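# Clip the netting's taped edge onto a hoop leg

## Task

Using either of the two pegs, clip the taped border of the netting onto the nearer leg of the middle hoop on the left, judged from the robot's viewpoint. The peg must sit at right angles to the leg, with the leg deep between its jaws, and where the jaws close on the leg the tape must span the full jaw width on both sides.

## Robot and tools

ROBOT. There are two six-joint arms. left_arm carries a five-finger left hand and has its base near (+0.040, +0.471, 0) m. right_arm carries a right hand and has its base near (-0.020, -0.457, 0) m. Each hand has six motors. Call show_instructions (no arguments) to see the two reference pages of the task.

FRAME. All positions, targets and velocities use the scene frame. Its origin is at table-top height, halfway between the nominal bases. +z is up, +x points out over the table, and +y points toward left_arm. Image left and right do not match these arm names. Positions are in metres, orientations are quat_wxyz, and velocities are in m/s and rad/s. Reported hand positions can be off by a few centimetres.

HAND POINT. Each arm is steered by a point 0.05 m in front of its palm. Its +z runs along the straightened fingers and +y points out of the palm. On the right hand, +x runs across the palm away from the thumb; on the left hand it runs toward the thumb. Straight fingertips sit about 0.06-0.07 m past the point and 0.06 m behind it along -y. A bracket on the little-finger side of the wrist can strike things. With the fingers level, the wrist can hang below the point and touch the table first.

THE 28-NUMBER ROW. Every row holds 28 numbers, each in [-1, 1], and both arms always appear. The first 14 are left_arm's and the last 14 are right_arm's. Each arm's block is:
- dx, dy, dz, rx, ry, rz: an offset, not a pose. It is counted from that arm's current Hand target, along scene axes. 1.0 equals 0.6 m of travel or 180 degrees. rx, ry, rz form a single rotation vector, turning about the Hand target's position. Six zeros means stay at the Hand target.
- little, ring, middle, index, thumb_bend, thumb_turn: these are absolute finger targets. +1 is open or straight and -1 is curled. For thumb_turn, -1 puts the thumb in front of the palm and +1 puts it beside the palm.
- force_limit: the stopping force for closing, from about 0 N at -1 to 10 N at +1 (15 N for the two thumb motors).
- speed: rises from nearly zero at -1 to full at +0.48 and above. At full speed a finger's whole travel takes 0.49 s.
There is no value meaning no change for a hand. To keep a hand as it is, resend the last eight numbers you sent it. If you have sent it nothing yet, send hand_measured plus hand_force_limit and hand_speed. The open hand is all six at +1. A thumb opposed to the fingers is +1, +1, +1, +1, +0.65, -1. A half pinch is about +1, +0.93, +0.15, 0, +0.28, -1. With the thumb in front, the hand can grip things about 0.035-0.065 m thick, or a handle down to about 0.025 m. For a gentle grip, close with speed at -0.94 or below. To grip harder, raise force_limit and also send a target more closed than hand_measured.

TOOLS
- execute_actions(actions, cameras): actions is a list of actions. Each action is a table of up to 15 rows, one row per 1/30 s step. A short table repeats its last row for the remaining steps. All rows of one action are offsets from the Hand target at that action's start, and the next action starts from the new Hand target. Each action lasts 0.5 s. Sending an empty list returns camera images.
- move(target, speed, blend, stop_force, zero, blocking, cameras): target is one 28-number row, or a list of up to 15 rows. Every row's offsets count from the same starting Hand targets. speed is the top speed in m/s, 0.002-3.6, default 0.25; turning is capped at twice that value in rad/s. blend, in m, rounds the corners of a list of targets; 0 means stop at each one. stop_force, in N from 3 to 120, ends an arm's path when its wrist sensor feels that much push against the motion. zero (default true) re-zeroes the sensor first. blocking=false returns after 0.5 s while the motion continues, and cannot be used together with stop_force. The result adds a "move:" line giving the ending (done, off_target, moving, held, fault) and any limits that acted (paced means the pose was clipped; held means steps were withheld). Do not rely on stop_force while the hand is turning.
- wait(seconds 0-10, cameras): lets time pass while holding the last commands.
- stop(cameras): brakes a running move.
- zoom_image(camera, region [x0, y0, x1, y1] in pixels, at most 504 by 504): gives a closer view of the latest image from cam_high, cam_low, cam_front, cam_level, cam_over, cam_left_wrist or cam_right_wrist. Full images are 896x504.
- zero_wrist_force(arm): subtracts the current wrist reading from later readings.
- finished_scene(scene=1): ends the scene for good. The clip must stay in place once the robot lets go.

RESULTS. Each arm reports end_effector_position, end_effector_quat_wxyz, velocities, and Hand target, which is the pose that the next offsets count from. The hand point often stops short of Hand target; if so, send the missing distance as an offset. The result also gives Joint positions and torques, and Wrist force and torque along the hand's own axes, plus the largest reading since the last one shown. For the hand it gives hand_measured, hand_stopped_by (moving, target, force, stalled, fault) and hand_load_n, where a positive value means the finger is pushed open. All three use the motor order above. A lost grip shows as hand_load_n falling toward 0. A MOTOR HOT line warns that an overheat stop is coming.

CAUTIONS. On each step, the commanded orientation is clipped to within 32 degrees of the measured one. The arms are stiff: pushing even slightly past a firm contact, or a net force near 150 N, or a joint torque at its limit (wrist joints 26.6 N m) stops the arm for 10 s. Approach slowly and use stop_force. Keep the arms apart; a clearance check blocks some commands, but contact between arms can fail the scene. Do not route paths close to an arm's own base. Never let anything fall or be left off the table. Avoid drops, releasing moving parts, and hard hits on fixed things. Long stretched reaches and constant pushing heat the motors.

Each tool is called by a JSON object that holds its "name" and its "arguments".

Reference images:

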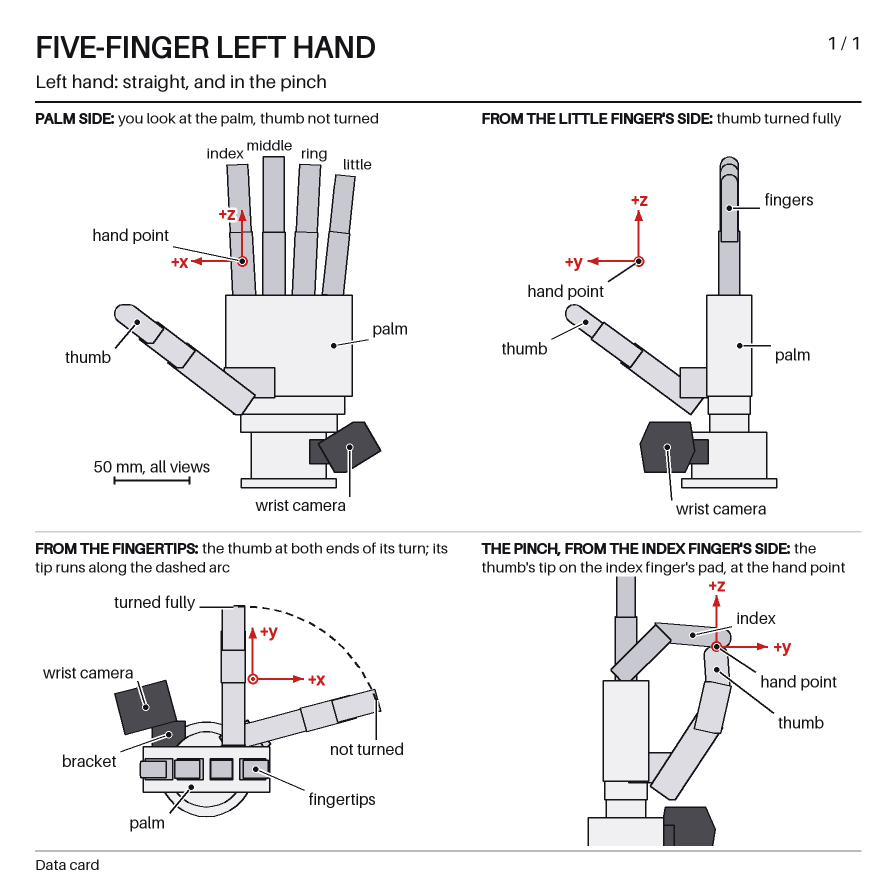

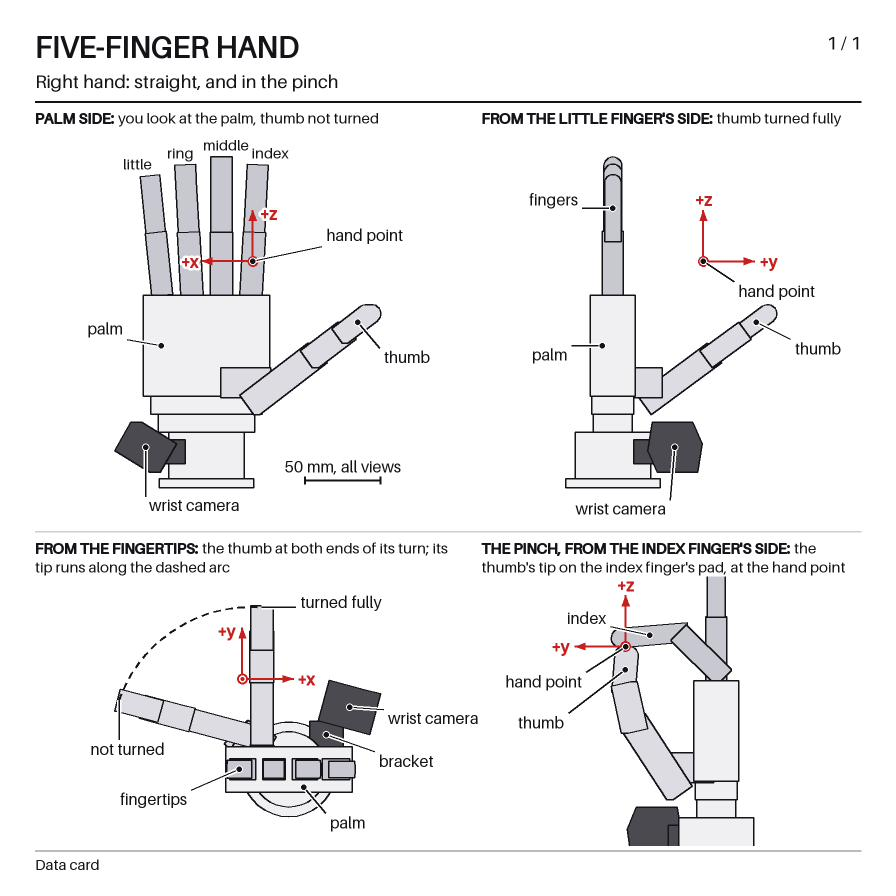

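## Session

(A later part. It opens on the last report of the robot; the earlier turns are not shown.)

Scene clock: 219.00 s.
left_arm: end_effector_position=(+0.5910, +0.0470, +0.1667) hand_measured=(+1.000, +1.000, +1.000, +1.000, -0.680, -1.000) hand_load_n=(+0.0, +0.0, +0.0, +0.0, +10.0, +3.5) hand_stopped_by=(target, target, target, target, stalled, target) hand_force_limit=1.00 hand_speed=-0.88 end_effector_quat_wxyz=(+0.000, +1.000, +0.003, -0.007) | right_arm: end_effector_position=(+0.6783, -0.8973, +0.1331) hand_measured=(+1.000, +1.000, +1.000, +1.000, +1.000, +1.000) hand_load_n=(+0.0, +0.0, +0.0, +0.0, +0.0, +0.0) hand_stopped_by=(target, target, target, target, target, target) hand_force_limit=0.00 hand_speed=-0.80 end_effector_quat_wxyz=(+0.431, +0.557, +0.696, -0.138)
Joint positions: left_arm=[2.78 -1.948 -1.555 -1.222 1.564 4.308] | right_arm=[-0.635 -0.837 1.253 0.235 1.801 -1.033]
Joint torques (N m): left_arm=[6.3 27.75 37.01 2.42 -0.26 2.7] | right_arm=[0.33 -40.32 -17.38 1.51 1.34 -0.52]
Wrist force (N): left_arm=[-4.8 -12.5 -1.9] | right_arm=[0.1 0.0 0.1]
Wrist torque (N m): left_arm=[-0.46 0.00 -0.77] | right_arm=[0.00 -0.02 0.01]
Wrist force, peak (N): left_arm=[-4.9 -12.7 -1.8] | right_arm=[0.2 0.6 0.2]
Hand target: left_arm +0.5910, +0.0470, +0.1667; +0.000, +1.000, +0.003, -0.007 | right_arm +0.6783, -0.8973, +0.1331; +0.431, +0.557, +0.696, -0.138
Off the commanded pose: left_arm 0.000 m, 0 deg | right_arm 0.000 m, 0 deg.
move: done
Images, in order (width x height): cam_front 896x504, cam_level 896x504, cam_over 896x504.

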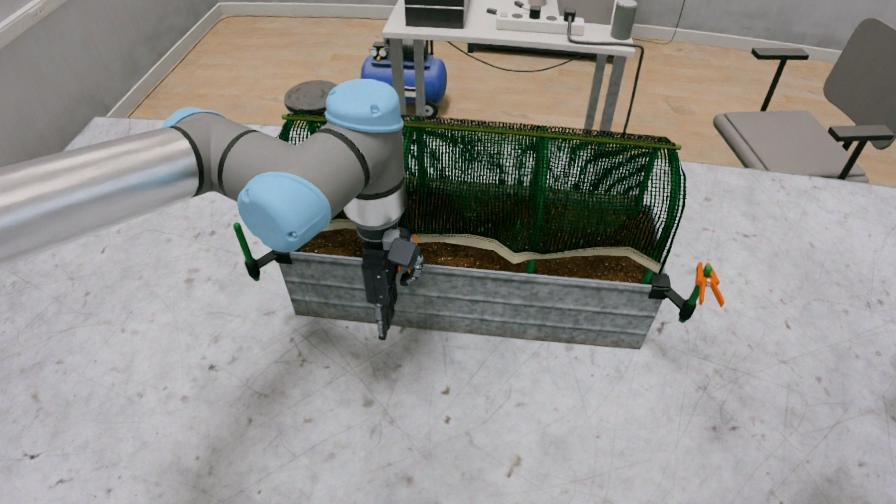

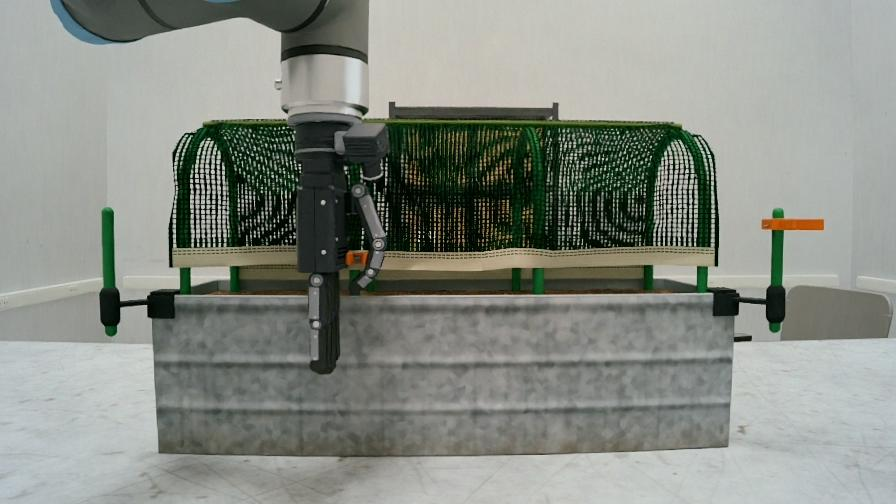

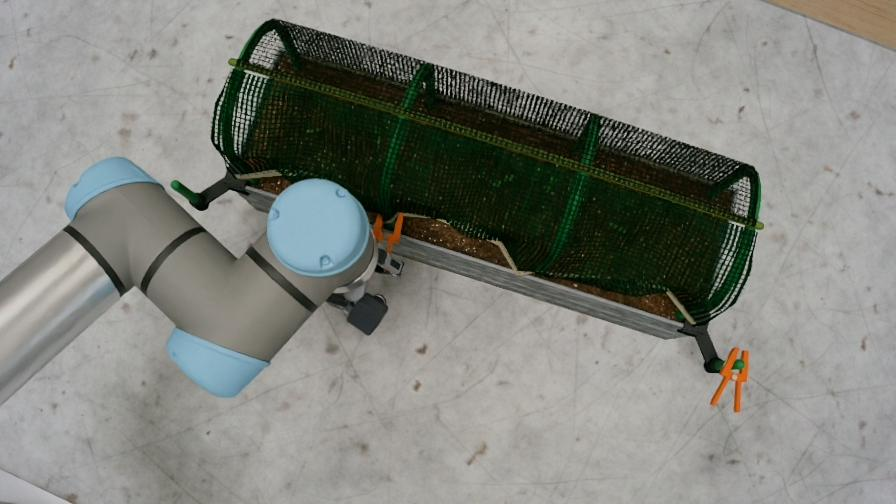

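{"name": "move", "arguments": {"target": [0.0067,0.0017,0,0,0,0,1,1,1,1,-0.69,-1,1.0,-0.88,0,0,0,0,0,0,1,1,1,1,1,1,0.0,-0.8], "speed": 0.015, "stop_force": 22, "cameras": ["cam_over","cam_level","cam_front"]}}

{"name": "zoom_image", "arguments": {"camera": "cam_level", "region": [335, 230, 395, 280]}}

{"name": "zoom_image", "arguments": {"camera": "cam_over", "region": [372, 205, 408, 245]}}

Scene clock: 220.93 s.
left_arm: end_effector_position=(+0.5950, +0.0480, +0.1667) hand_measured=(+1.000, +1.000, +1.000, +1.000, -0.680, -1.000) hand_load_n=(+0.0, +0.0, +0.0, +0.0, +9.5, +3.0) hand_stopped_by=(target, target, target, target, stalled, target) hand_force_limit=1.00 hand_speed=-0.88 end_effector_quat_wxyz=(+0.000, +1.000, +0.003, -0.007) | right_arm: end_effector_position=(+0.6783, -0.8973, +0.1331) hand_measured=(+1.000, +1.000, +1.000, +1.000, +1.000, +1.000) hand_load_n=(+0.0, +0.0, +0.0, -0.5, +0.0, +0.0) hand_stopped_by=(target, target, target, target, target, target) hand_force_limit=0.00 hand_speed=-0.80 end_effector_quat_wxyz=(+0.431, +0.557, +0.696, -0.138)
Joint positions: left_arm=[2.784 -1.955 -1.546 -1.225 1.565 4.312] | right_arm=[-0.635 -0.837 1.253 0.235 1.801 -1.033]
Joint torques (N m): left_arm=[5.6 28.26 39.09 3.11 0.08 2.48] | right_arm=[0.33 -40.43 -16.68 1.59 1.39 -0.47]
Wrist force (N): left_arm=[-7.2 -13.5 -1.1] | right_arm=[0.2 0.1 -0.2]
Wrist torque (N m): left_arm=[-0.54 0.04 -0.85] | right_arm=[0.04 -0.04 0.02]
Wrist force, peak (N): left_arm=[-7.3 -13.8 -1.3] | right_arm=[0.5 0.1 0.2]
Hand target: left_arm +0.5950, +0.0480, +0.1667; +0.000, +1.000, +0.003, -0.007 | right_arm +0.6783, -0.8973, +0.1331; +0.431, +0.557, +0.696, -0.138
Off the commanded pose: left_arm 0.000 m, 0 deg | right_arm 0.000 m, 0 deg.
move: done
Images, in order (width x height): cam_front 896x504, cam_level 896x504, cam_over 896x504.

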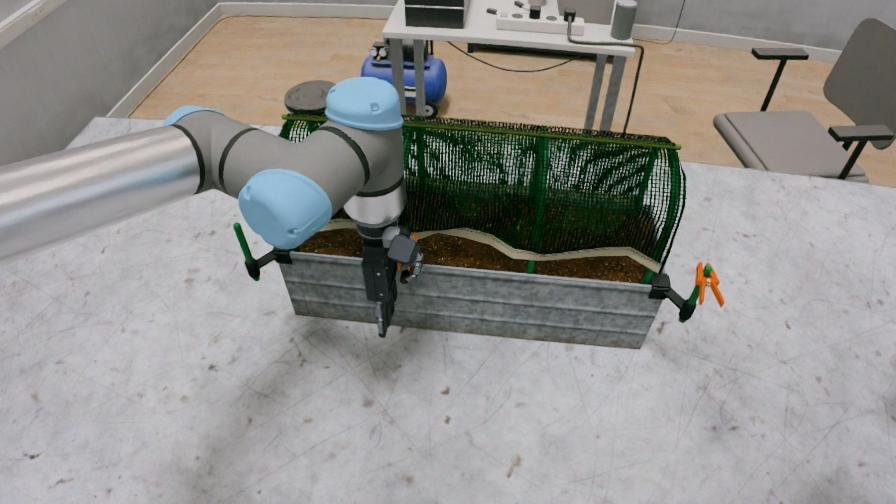

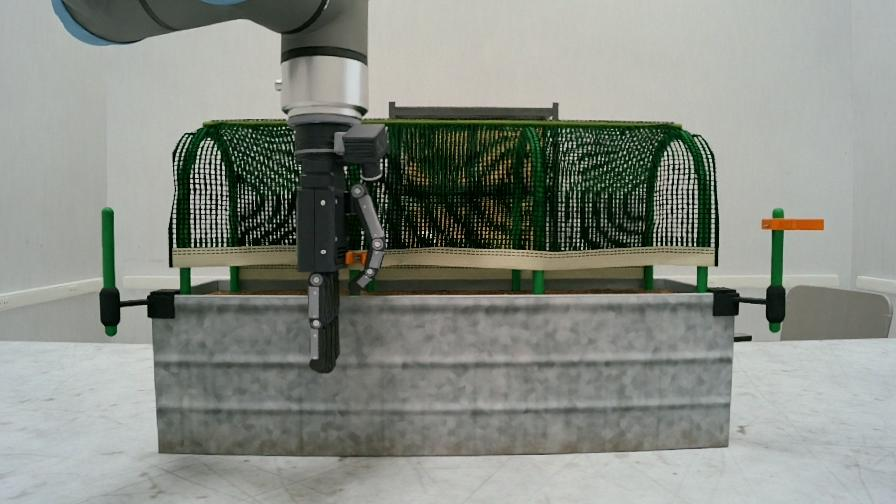

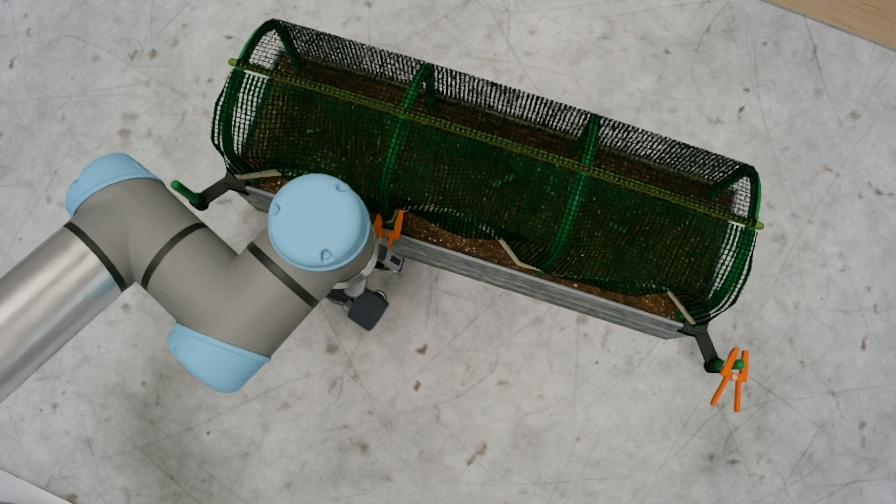

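Scaled by 8.400 from the camera's 896x504 image, which has a finer 1280x720 frame.

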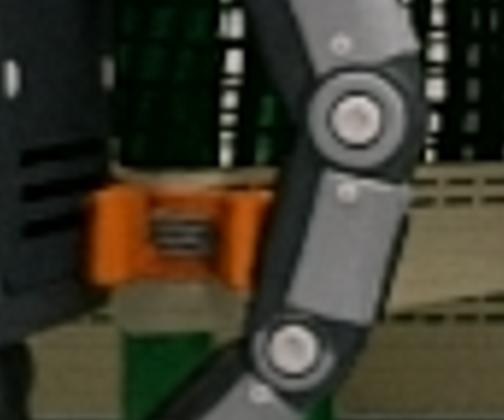

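Scaled by 12.600 from the camera's 896x504 image, which has a finer 1280x720 frame.

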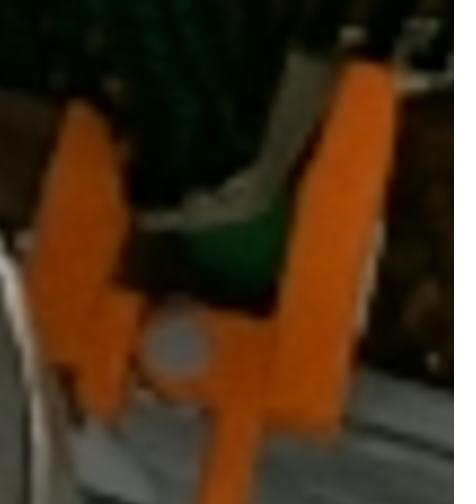

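{"name": "move", "arguments": {"target": [0,0.0067,0,0,0,0,1,1,1,1,-0.32,-1,1.0,-0.88,0,0,0,0,0,0,1,1,1,1,1,1,0.0,-0.8], "speed": 0.0035, "cameras": ["cam_over","cam_level","cam_front"]}}

{"name": "zoom_image", "arguments": {"camera": "cam_level", "region": [335, 230, 395, 280]}}

{"name": "zoom_image", "arguments": {"camera": "cam_over", "region": [372, 205, 408, 245]}}

Scene clock: 224.60 s.
left_arm: end_effector_position=(+0.5950, +0.0520, +0.1667) hand_measured=(+1.000, +1.000, +1.000, +1.000, -0.320, -1.000) hand_load_n=(+0.0, +0.0, +0.0, +0.0, +0.0, +0.0) hand_stopped_by=(target, target, target, target, target, target) hand_force_limit=1.00 hand_speed=-0.88 end_effector_quat_wxyz=(+0.000, +1.000, +0.003, -0.007) | right_arm: end_effector_position=(+0.6783, -0.8973, +0.1331) hand_measured=(+1.000, +1.000, +1.000, +1.000, +1.000, +1.000) hand_load_n=(+0.0, +0.0, +0.0, +0.0, -0.5, +0.0) hand_stopped_by=(target, target, target, target, target, target) hand_force_limit=0.00 hand_speed=-0.80 end_effector_quat_wxyz=(+0.431, +0.557, +0.696, -0.138)
Joint positions: left_arm=[2.79 -1.949 -1.554 -1.223 1.565 4.318] | right_arm=[-0.635 -0.837 1.253 0.235 1.801 -1.033]
Joint torques (N m): left_arm=[10.28 45.55 8.75 2.87 1.47 1.85] | right_arm=[0.1 -40.36 -17.82 1.55 1.42 -0.58]
Wrist force (N): left_arm=[1.5 0.8 -0.4] | right_arm=[0.1 -0.2 0.0]
Wrist torque (N m): left_arm=[0.13 -0.19 -0.06] | right_arm=[-0.02 -0.03 0.00]
Wrist force, peak (N): left_arm=[-8.0 -13.7 -1.4] | right_arm=[0.6 0.1 0.3]
Hand target: left_arm +0.5950, +0.0520, +0.1667; +0.000, +1.000, +0.003, -0.007 | right_arm +0.6783, -0.8973, +0.1331; +0.431, +0.557, +0.696, -0.138
Off the commanded pose: left_arm 0.000 m, 0 deg | right_arm 0.000 m, 0 deg.
move: done
Images, in order (width x height): cam_front 896x504, cam_level 896x504, cam_over 896x504.

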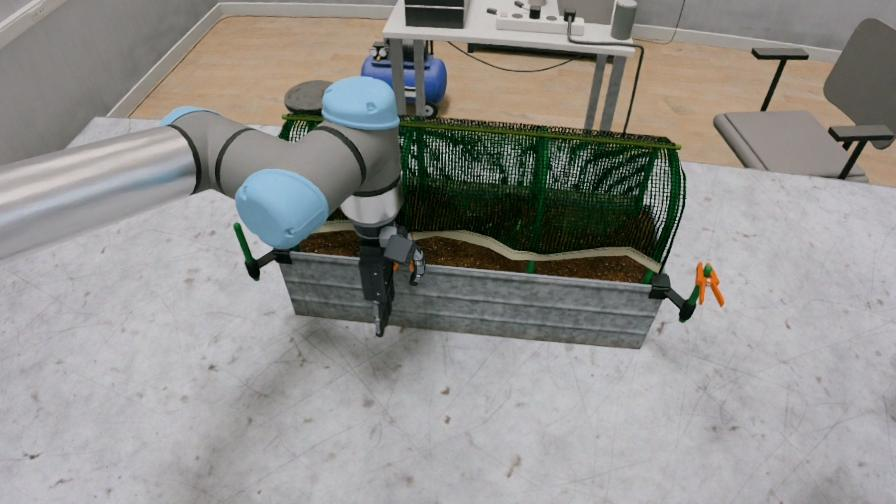

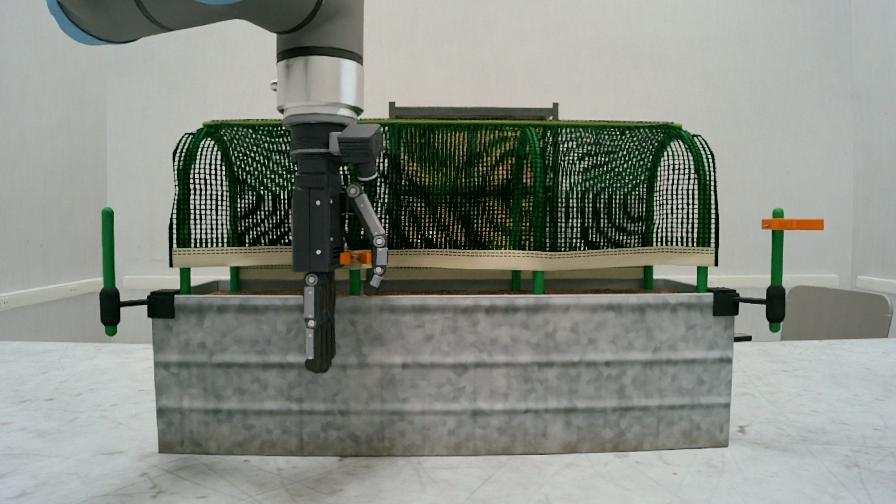

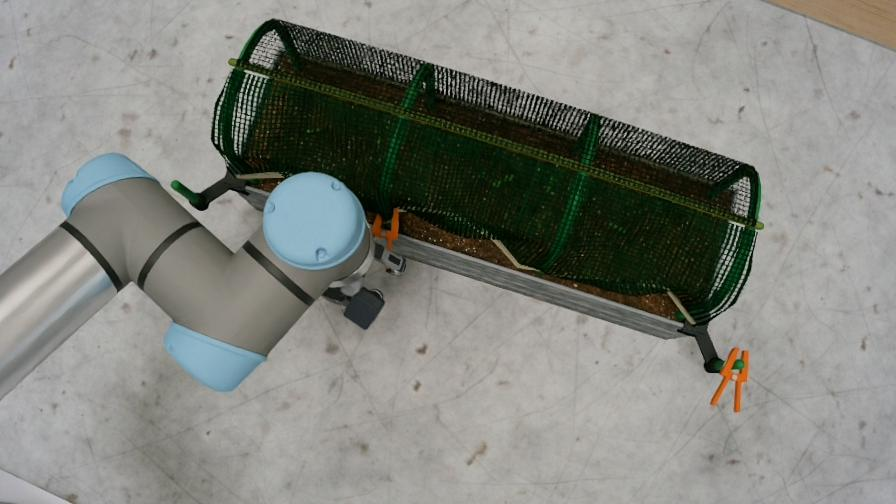

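Scaled by 8.400 from the camera's 896x504 image, which has a finer 1280x720 frame.

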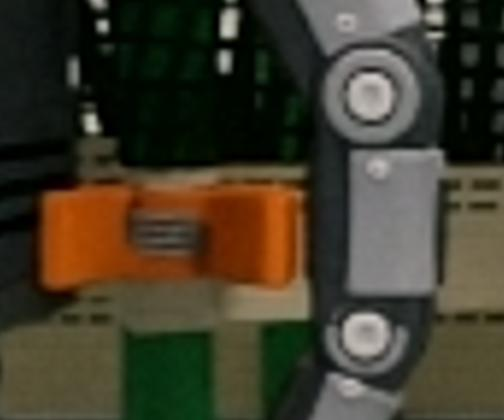

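Scaled by 12.600 from the camera's 896x504 image, which has a finer 1280x720 frame.

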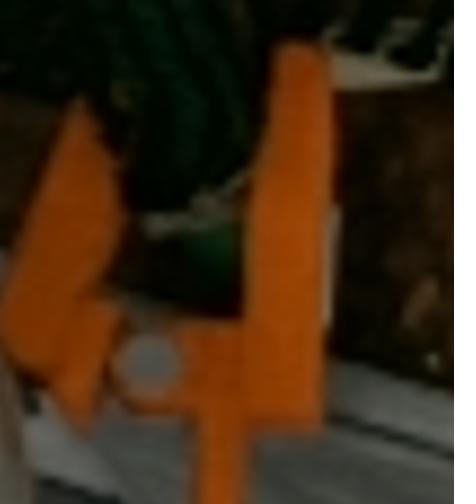

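{"name": "move", "arguments": {"target": [[0,0,0,0,0,0,1,1,1,1,0.95,-1,1.0,-0.7,0,0,0,0,0,0,1,1,1,1,1,1,0.0,-0.8],[0,0.02,0,0,0,0,1,1,1,1,0.95,-1,1.0,-0.7,0,0,0,0,0,0,1,1,1,1,1,1,0.0,-0.8]], "speed": 0.02, "cameras": ["cam_over","cam_level","cam_front"]}}

{"name": "zoom_image", "arguments": {"camera": "cam_level", "region": [325, 230, 405, 280]}}

{"name": "zoom_image", "arguments": {"camera": "cam_over", "region": [372, 205, 408, 245]}}

Scene clock: 229.33 s.
left_arm: end_effector_position=(+0.5950, +0.0638, +0.1667) hand_measured=(+1.000, +1.000, +1.000, +1.000, +0.950, -1.000) hand_load_n=(+0.0, +0.0, +0.0, +0.0, +0.0, +0.0) hand_stopped_by=(target, target, target, target, target, target) hand_force_limit=1.00 hand_speed=-0.70 end_effector_quat_wxyz=(+0.000, +1.000, +0.003, -0.007) | right_arm: end_effector_position=(+0.6783, -0.8973, +0.1331) hand_measured=(+1.000, +1.000, +1.000, +1.000, +1.000, +1.000) hand_load_n=(+0.0, +0.0, +0.0, +0.0, +0.0, +0.0) hand_stopped_by=(target, target, target, target, target, target) hand_force_limit=0.00 hand_speed=-0.80 end_effector_quat_wxyz=(+0.431, +0.557, +0.696, -0.138)
Joint positions: left_arm=[2.808 -1.935 -1.574 -1.217 1.565 4.336] | right_arm=[-0.635 -0.837 1.253 0.235 1.801 -1.033]
Joint torques (N m): left_arm=[10.38 45.05 9.63 3.88 1.67 1.83] | right_arm=[0.44 -40.57 -17.7 1.53 1.31 -0.48]
Wrist force (N): left_arm=[1.4 0.8 -0.5] | right_arm=[0.2 0.3 0.0]
Wrist torque (N m): left_arm=[0.14 -0.19 -0.06] | right_arm=[0.06 -0.04 0.02]
Wrist force, peak (N): left_arm=[1.7 0.9 -0.9] | right_arm=[0.4 0.5 -0.3]
Hand target: left_arm +0.5950, +0.0640, +0.1667; +0.000, +1.000, +0.003, -0.007 | right_arm +0.6783, -0.8973, +0.1331; +0.431, +0.557, +0.696, -0.138
Off the commanded pose: left_arm 0.000 m, 0 deg | right_arm 0.000 m, 0 deg.
move: done
Images, in order (width x height): cam_front 896x504, cam_level 896x504, cam_over 896x504.

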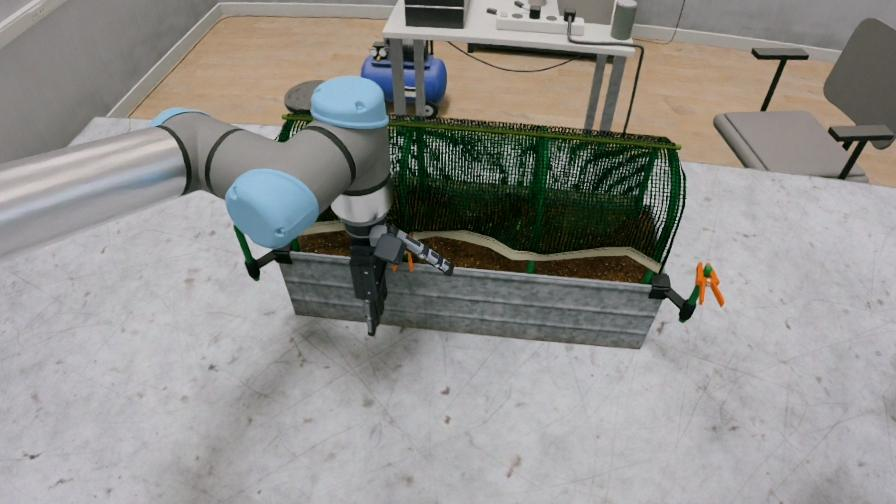

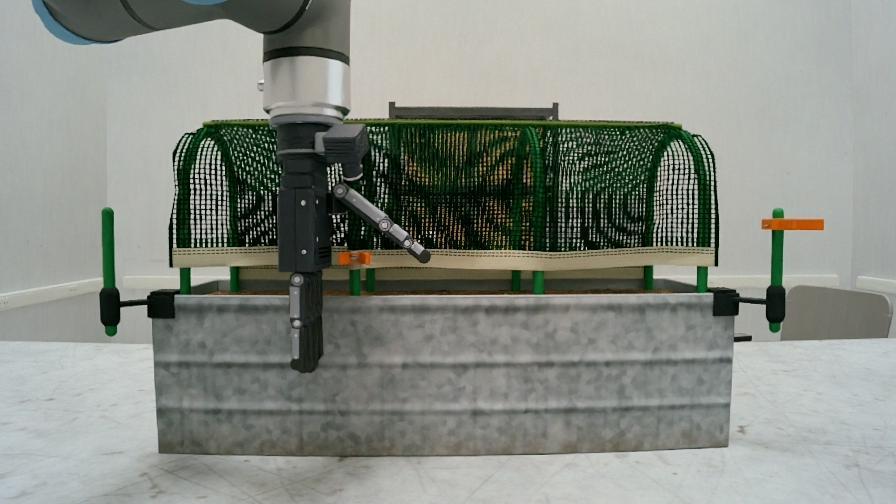

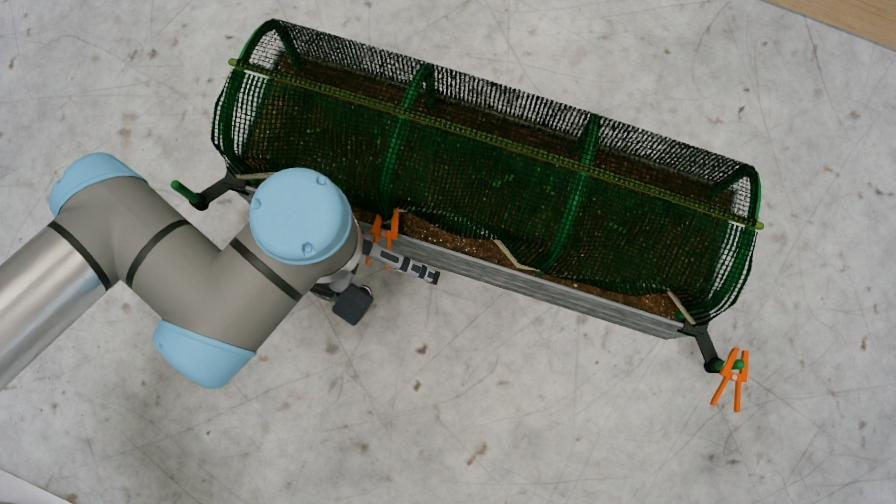

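Scaled by 6.300 from the camera's 896x504 image, which has a finer 1280x720 frame.

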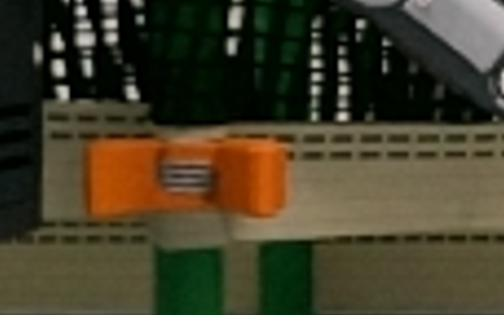

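Scaled by 12.600 from the camera's 896x504 image, which has a finer 1280x720 frame.

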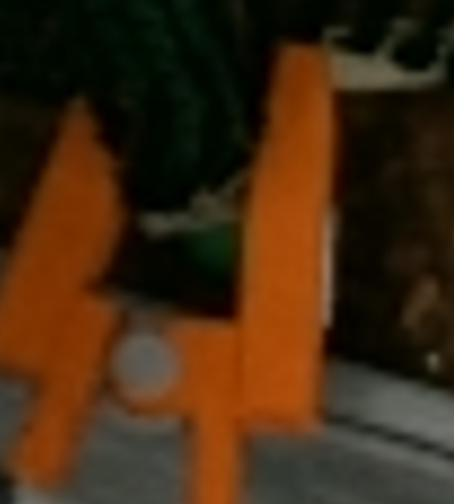

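{"name": "move", "arguments": {"target": [[0,0.0067,0.04,0,0,0,1,1,1,1,0.95,-1,1.0,-0.7,0,0,0,0,0,0,1,1,1,1,1,1,0.0,-0.8],[0,0.0067,0.2,0,0,0,1,1,1,1,0.95,-1,1.0,-0.7,0,0,0,0,0,0,1,1,1,1,1,1,0.0,-0.8],[-0.2,0.0067,0.25,0,0,0,1,1,1,1,0.95,-1,1.0,-0.7,0,0,0,0,0,0,1,1,1,1,1,1,0.0,-0.8]], "speed": [0.03, 0.08, 0.12], "blend": [0.005, 0.02, 0], "cameras": ["all"]}}

{"name": "zoom_image", "arguments": {"camera": "cam_level", "region": [300, 220, 420, 290]}}

{"name": "zoom_image", "arguments": {"camera": "cam_over", "region": [350, 195, 420, 255]}}

{"name": "zoom_image", "arguments": {"camera": "cam_front", "region": [330, 210, 450, 290]}}

Scene clock: 234.23 s.
left_arm: end_effector_position=(+0.4752, +0.0680, +0.3167) hand_measured=(+1.000, +1.000, +1.000, +1.000, +0.950, -1.000) hand_load_n=(+0.0, +0.0, +0.0, +0.0, -0.5, +0.0) hand_stopped_by=(target, target, target, target, target, target) hand_force_limit=1.00 hand_speed=-0.70 end_effector_quat_wxyz=(+0.000, +1.000, +0.003, -0.007) | right_arm: end_effector_position=(+0.6783, -0.8973, +0.1331) hand_measured=(+1.000, +1.000, +1.000, +1.000, +1.000, +1.000) hand_load_n=(+0.0, +0.0, +0.0, +0.0, +0.0, +0.0) hand_stopped_by=(target, target, target, target, target, target) hand_force_limit=0.00 hand_speed=-0.80 end_effector_quat_wxyz=(+0.431, +0.557, +0.696, -0.138)
Joint positions: left_arm=[2.731 -1.627 -1.561 -1.537 1.564 4.259] | right_arm=[-0.635 -0.837 1.253 0.235 1.801 -1.033]
Joint torques (N m): left_arm=[-9.71 32.73 9 0.38 -1.21 -1.9] | right_arm=[0.64 -40.14 -17.75 1.49 1.51 -0.6]
Wrist force (N): left_arm=[1.6 0.9 -0.8] | right_arm=[-0.1 0.3 0.0]
Wrist torque (N m): left_arm=[0.11 -0.21 0.21] | right_arm=[0.05 0.01 0.00]
Wrist force, peak (N): left_arm=[1.7 1.1 -0.7] | right_arm=[0.5 0.4 -0.3]
Hand target: left_arm +0.4750, +0.0680, +0.3167; +0.000, +1.000, +0.003, -0.007 | right_arm +0.6783, -0.8973, +0.1331; +0.431, +0.557, +0.696, -0.138
Off the commanded pose: left_arm 0.000 m, 0 deg | right_arm 0.000 m, 0 deg.
move: done

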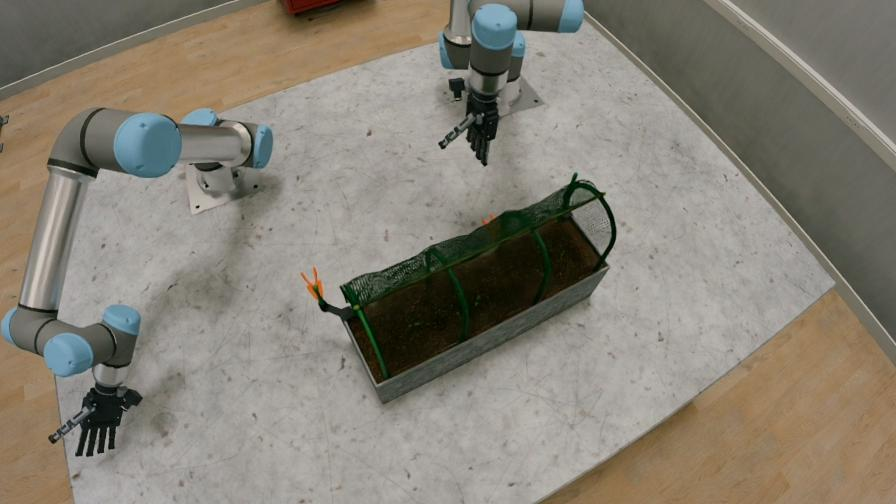

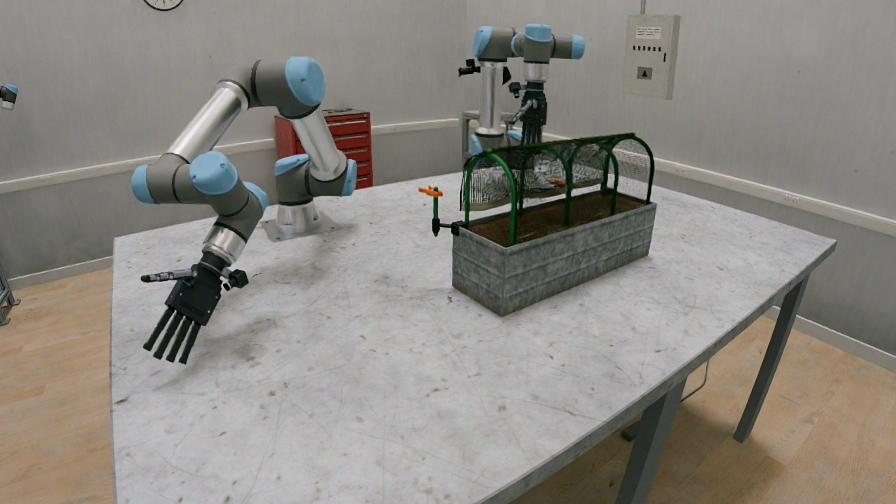

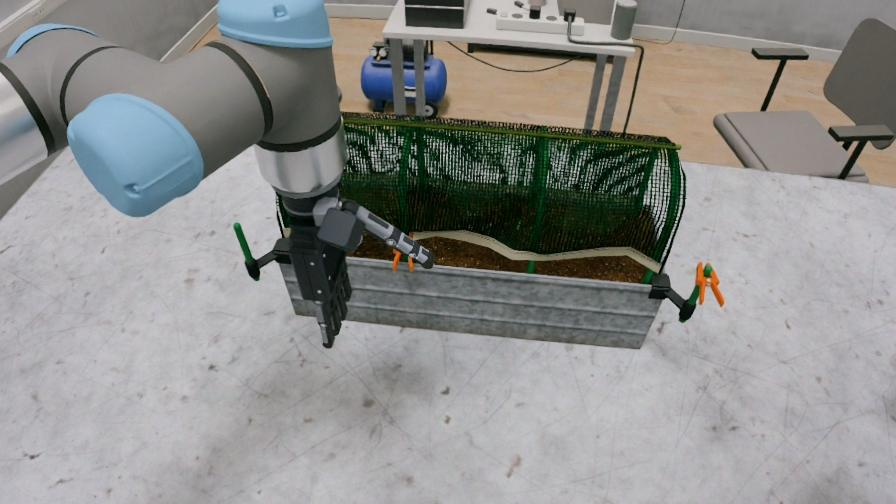

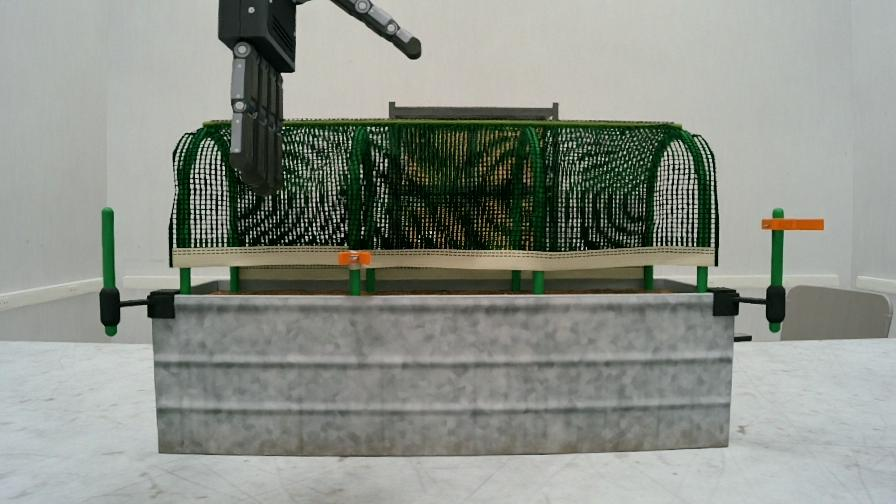

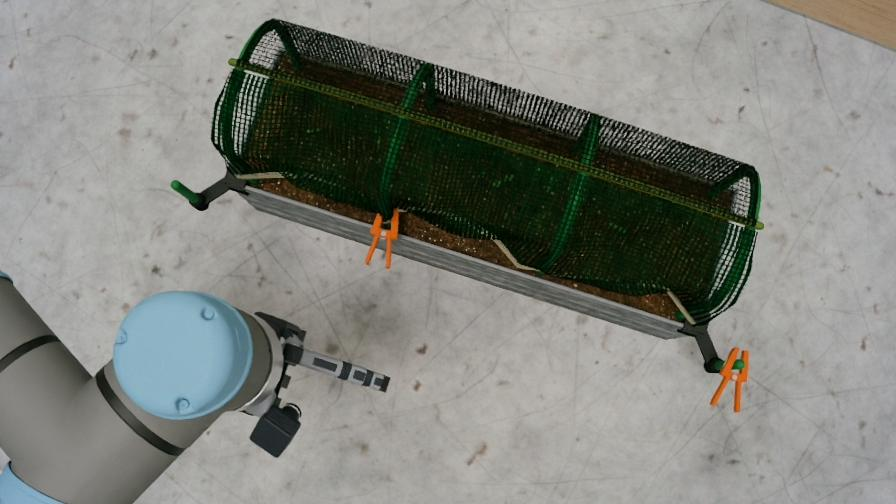

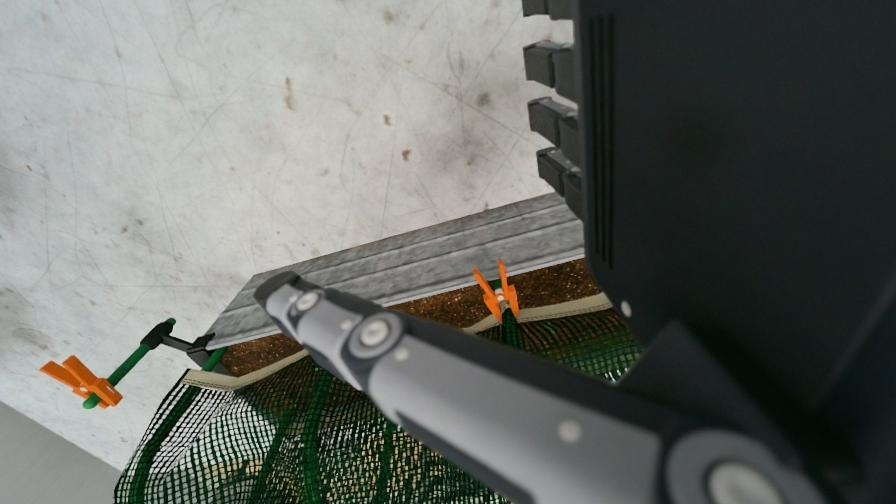

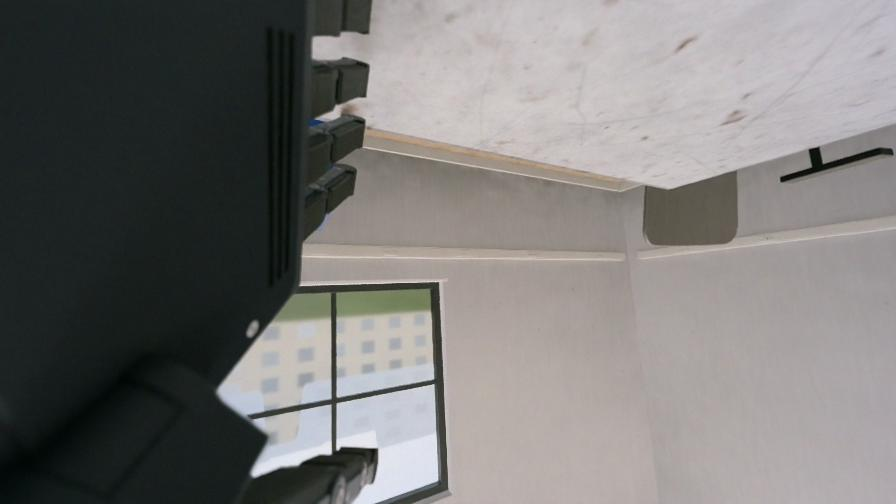

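Scaled by 4.200 from the camera's 896x504 image, which has a finer 1280x720 frame.

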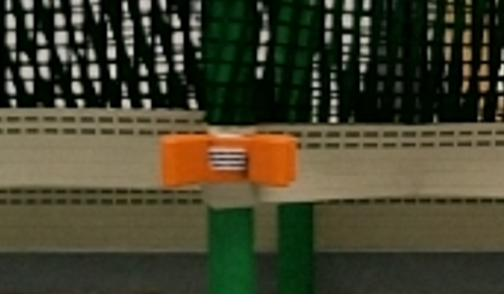

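Scaled by 7.200 from the camera's 896x504 image, which has a finer 1280x720 frame.

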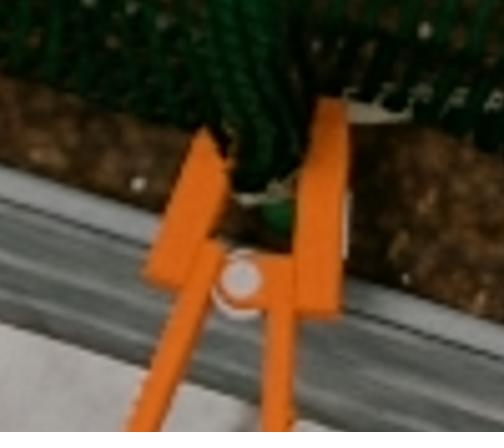

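Scaled by 4.200 from the camera's 896x504 image, which has a finer 1280x720 frame.

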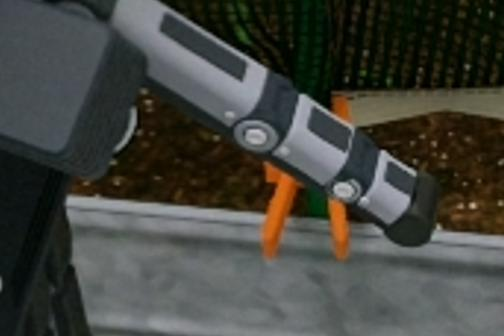

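{"name": "zoom_image", "arguments": {"camera": "cam_left_wrist", "region": [440, 230, 640, 360]}}

{"name": "zoom_image", "arguments": {"camera": "cam_level", "region": [330, 235, 380, 275]}}

{"name": "zoom_image", "arguments": {"camera": "cam_low", "region": [500, 140, 640, 240]}}

Scaled by 2.520 from the camera's 896x504 image, which has a finer 1280x720 frame.

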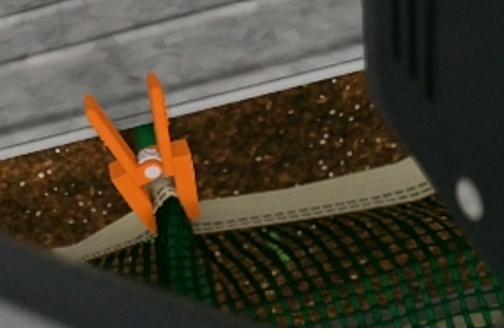

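Scaled by 10.080 from the camera's 896x504 image, which has a finer 1280x720 frame.

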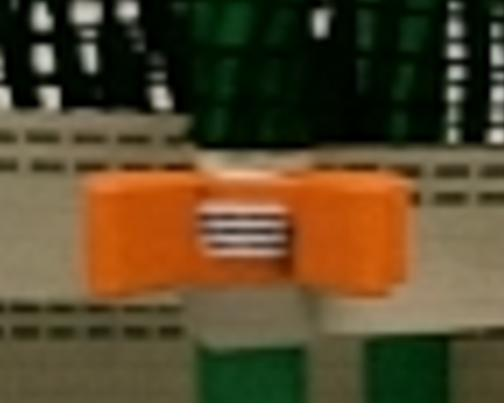

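Scaled by 3.600 from the camera's 896x504 image, which has a finer 1280x720 frame.

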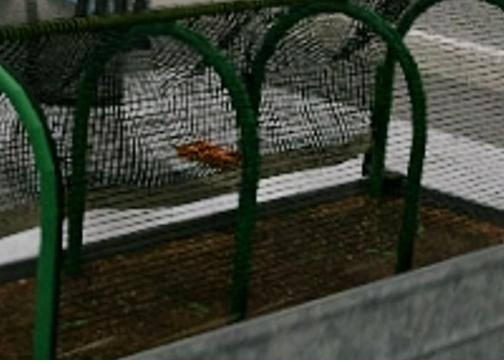

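{"name": "finished_scene", "arguments": {}}

The scene is finished: the task was done.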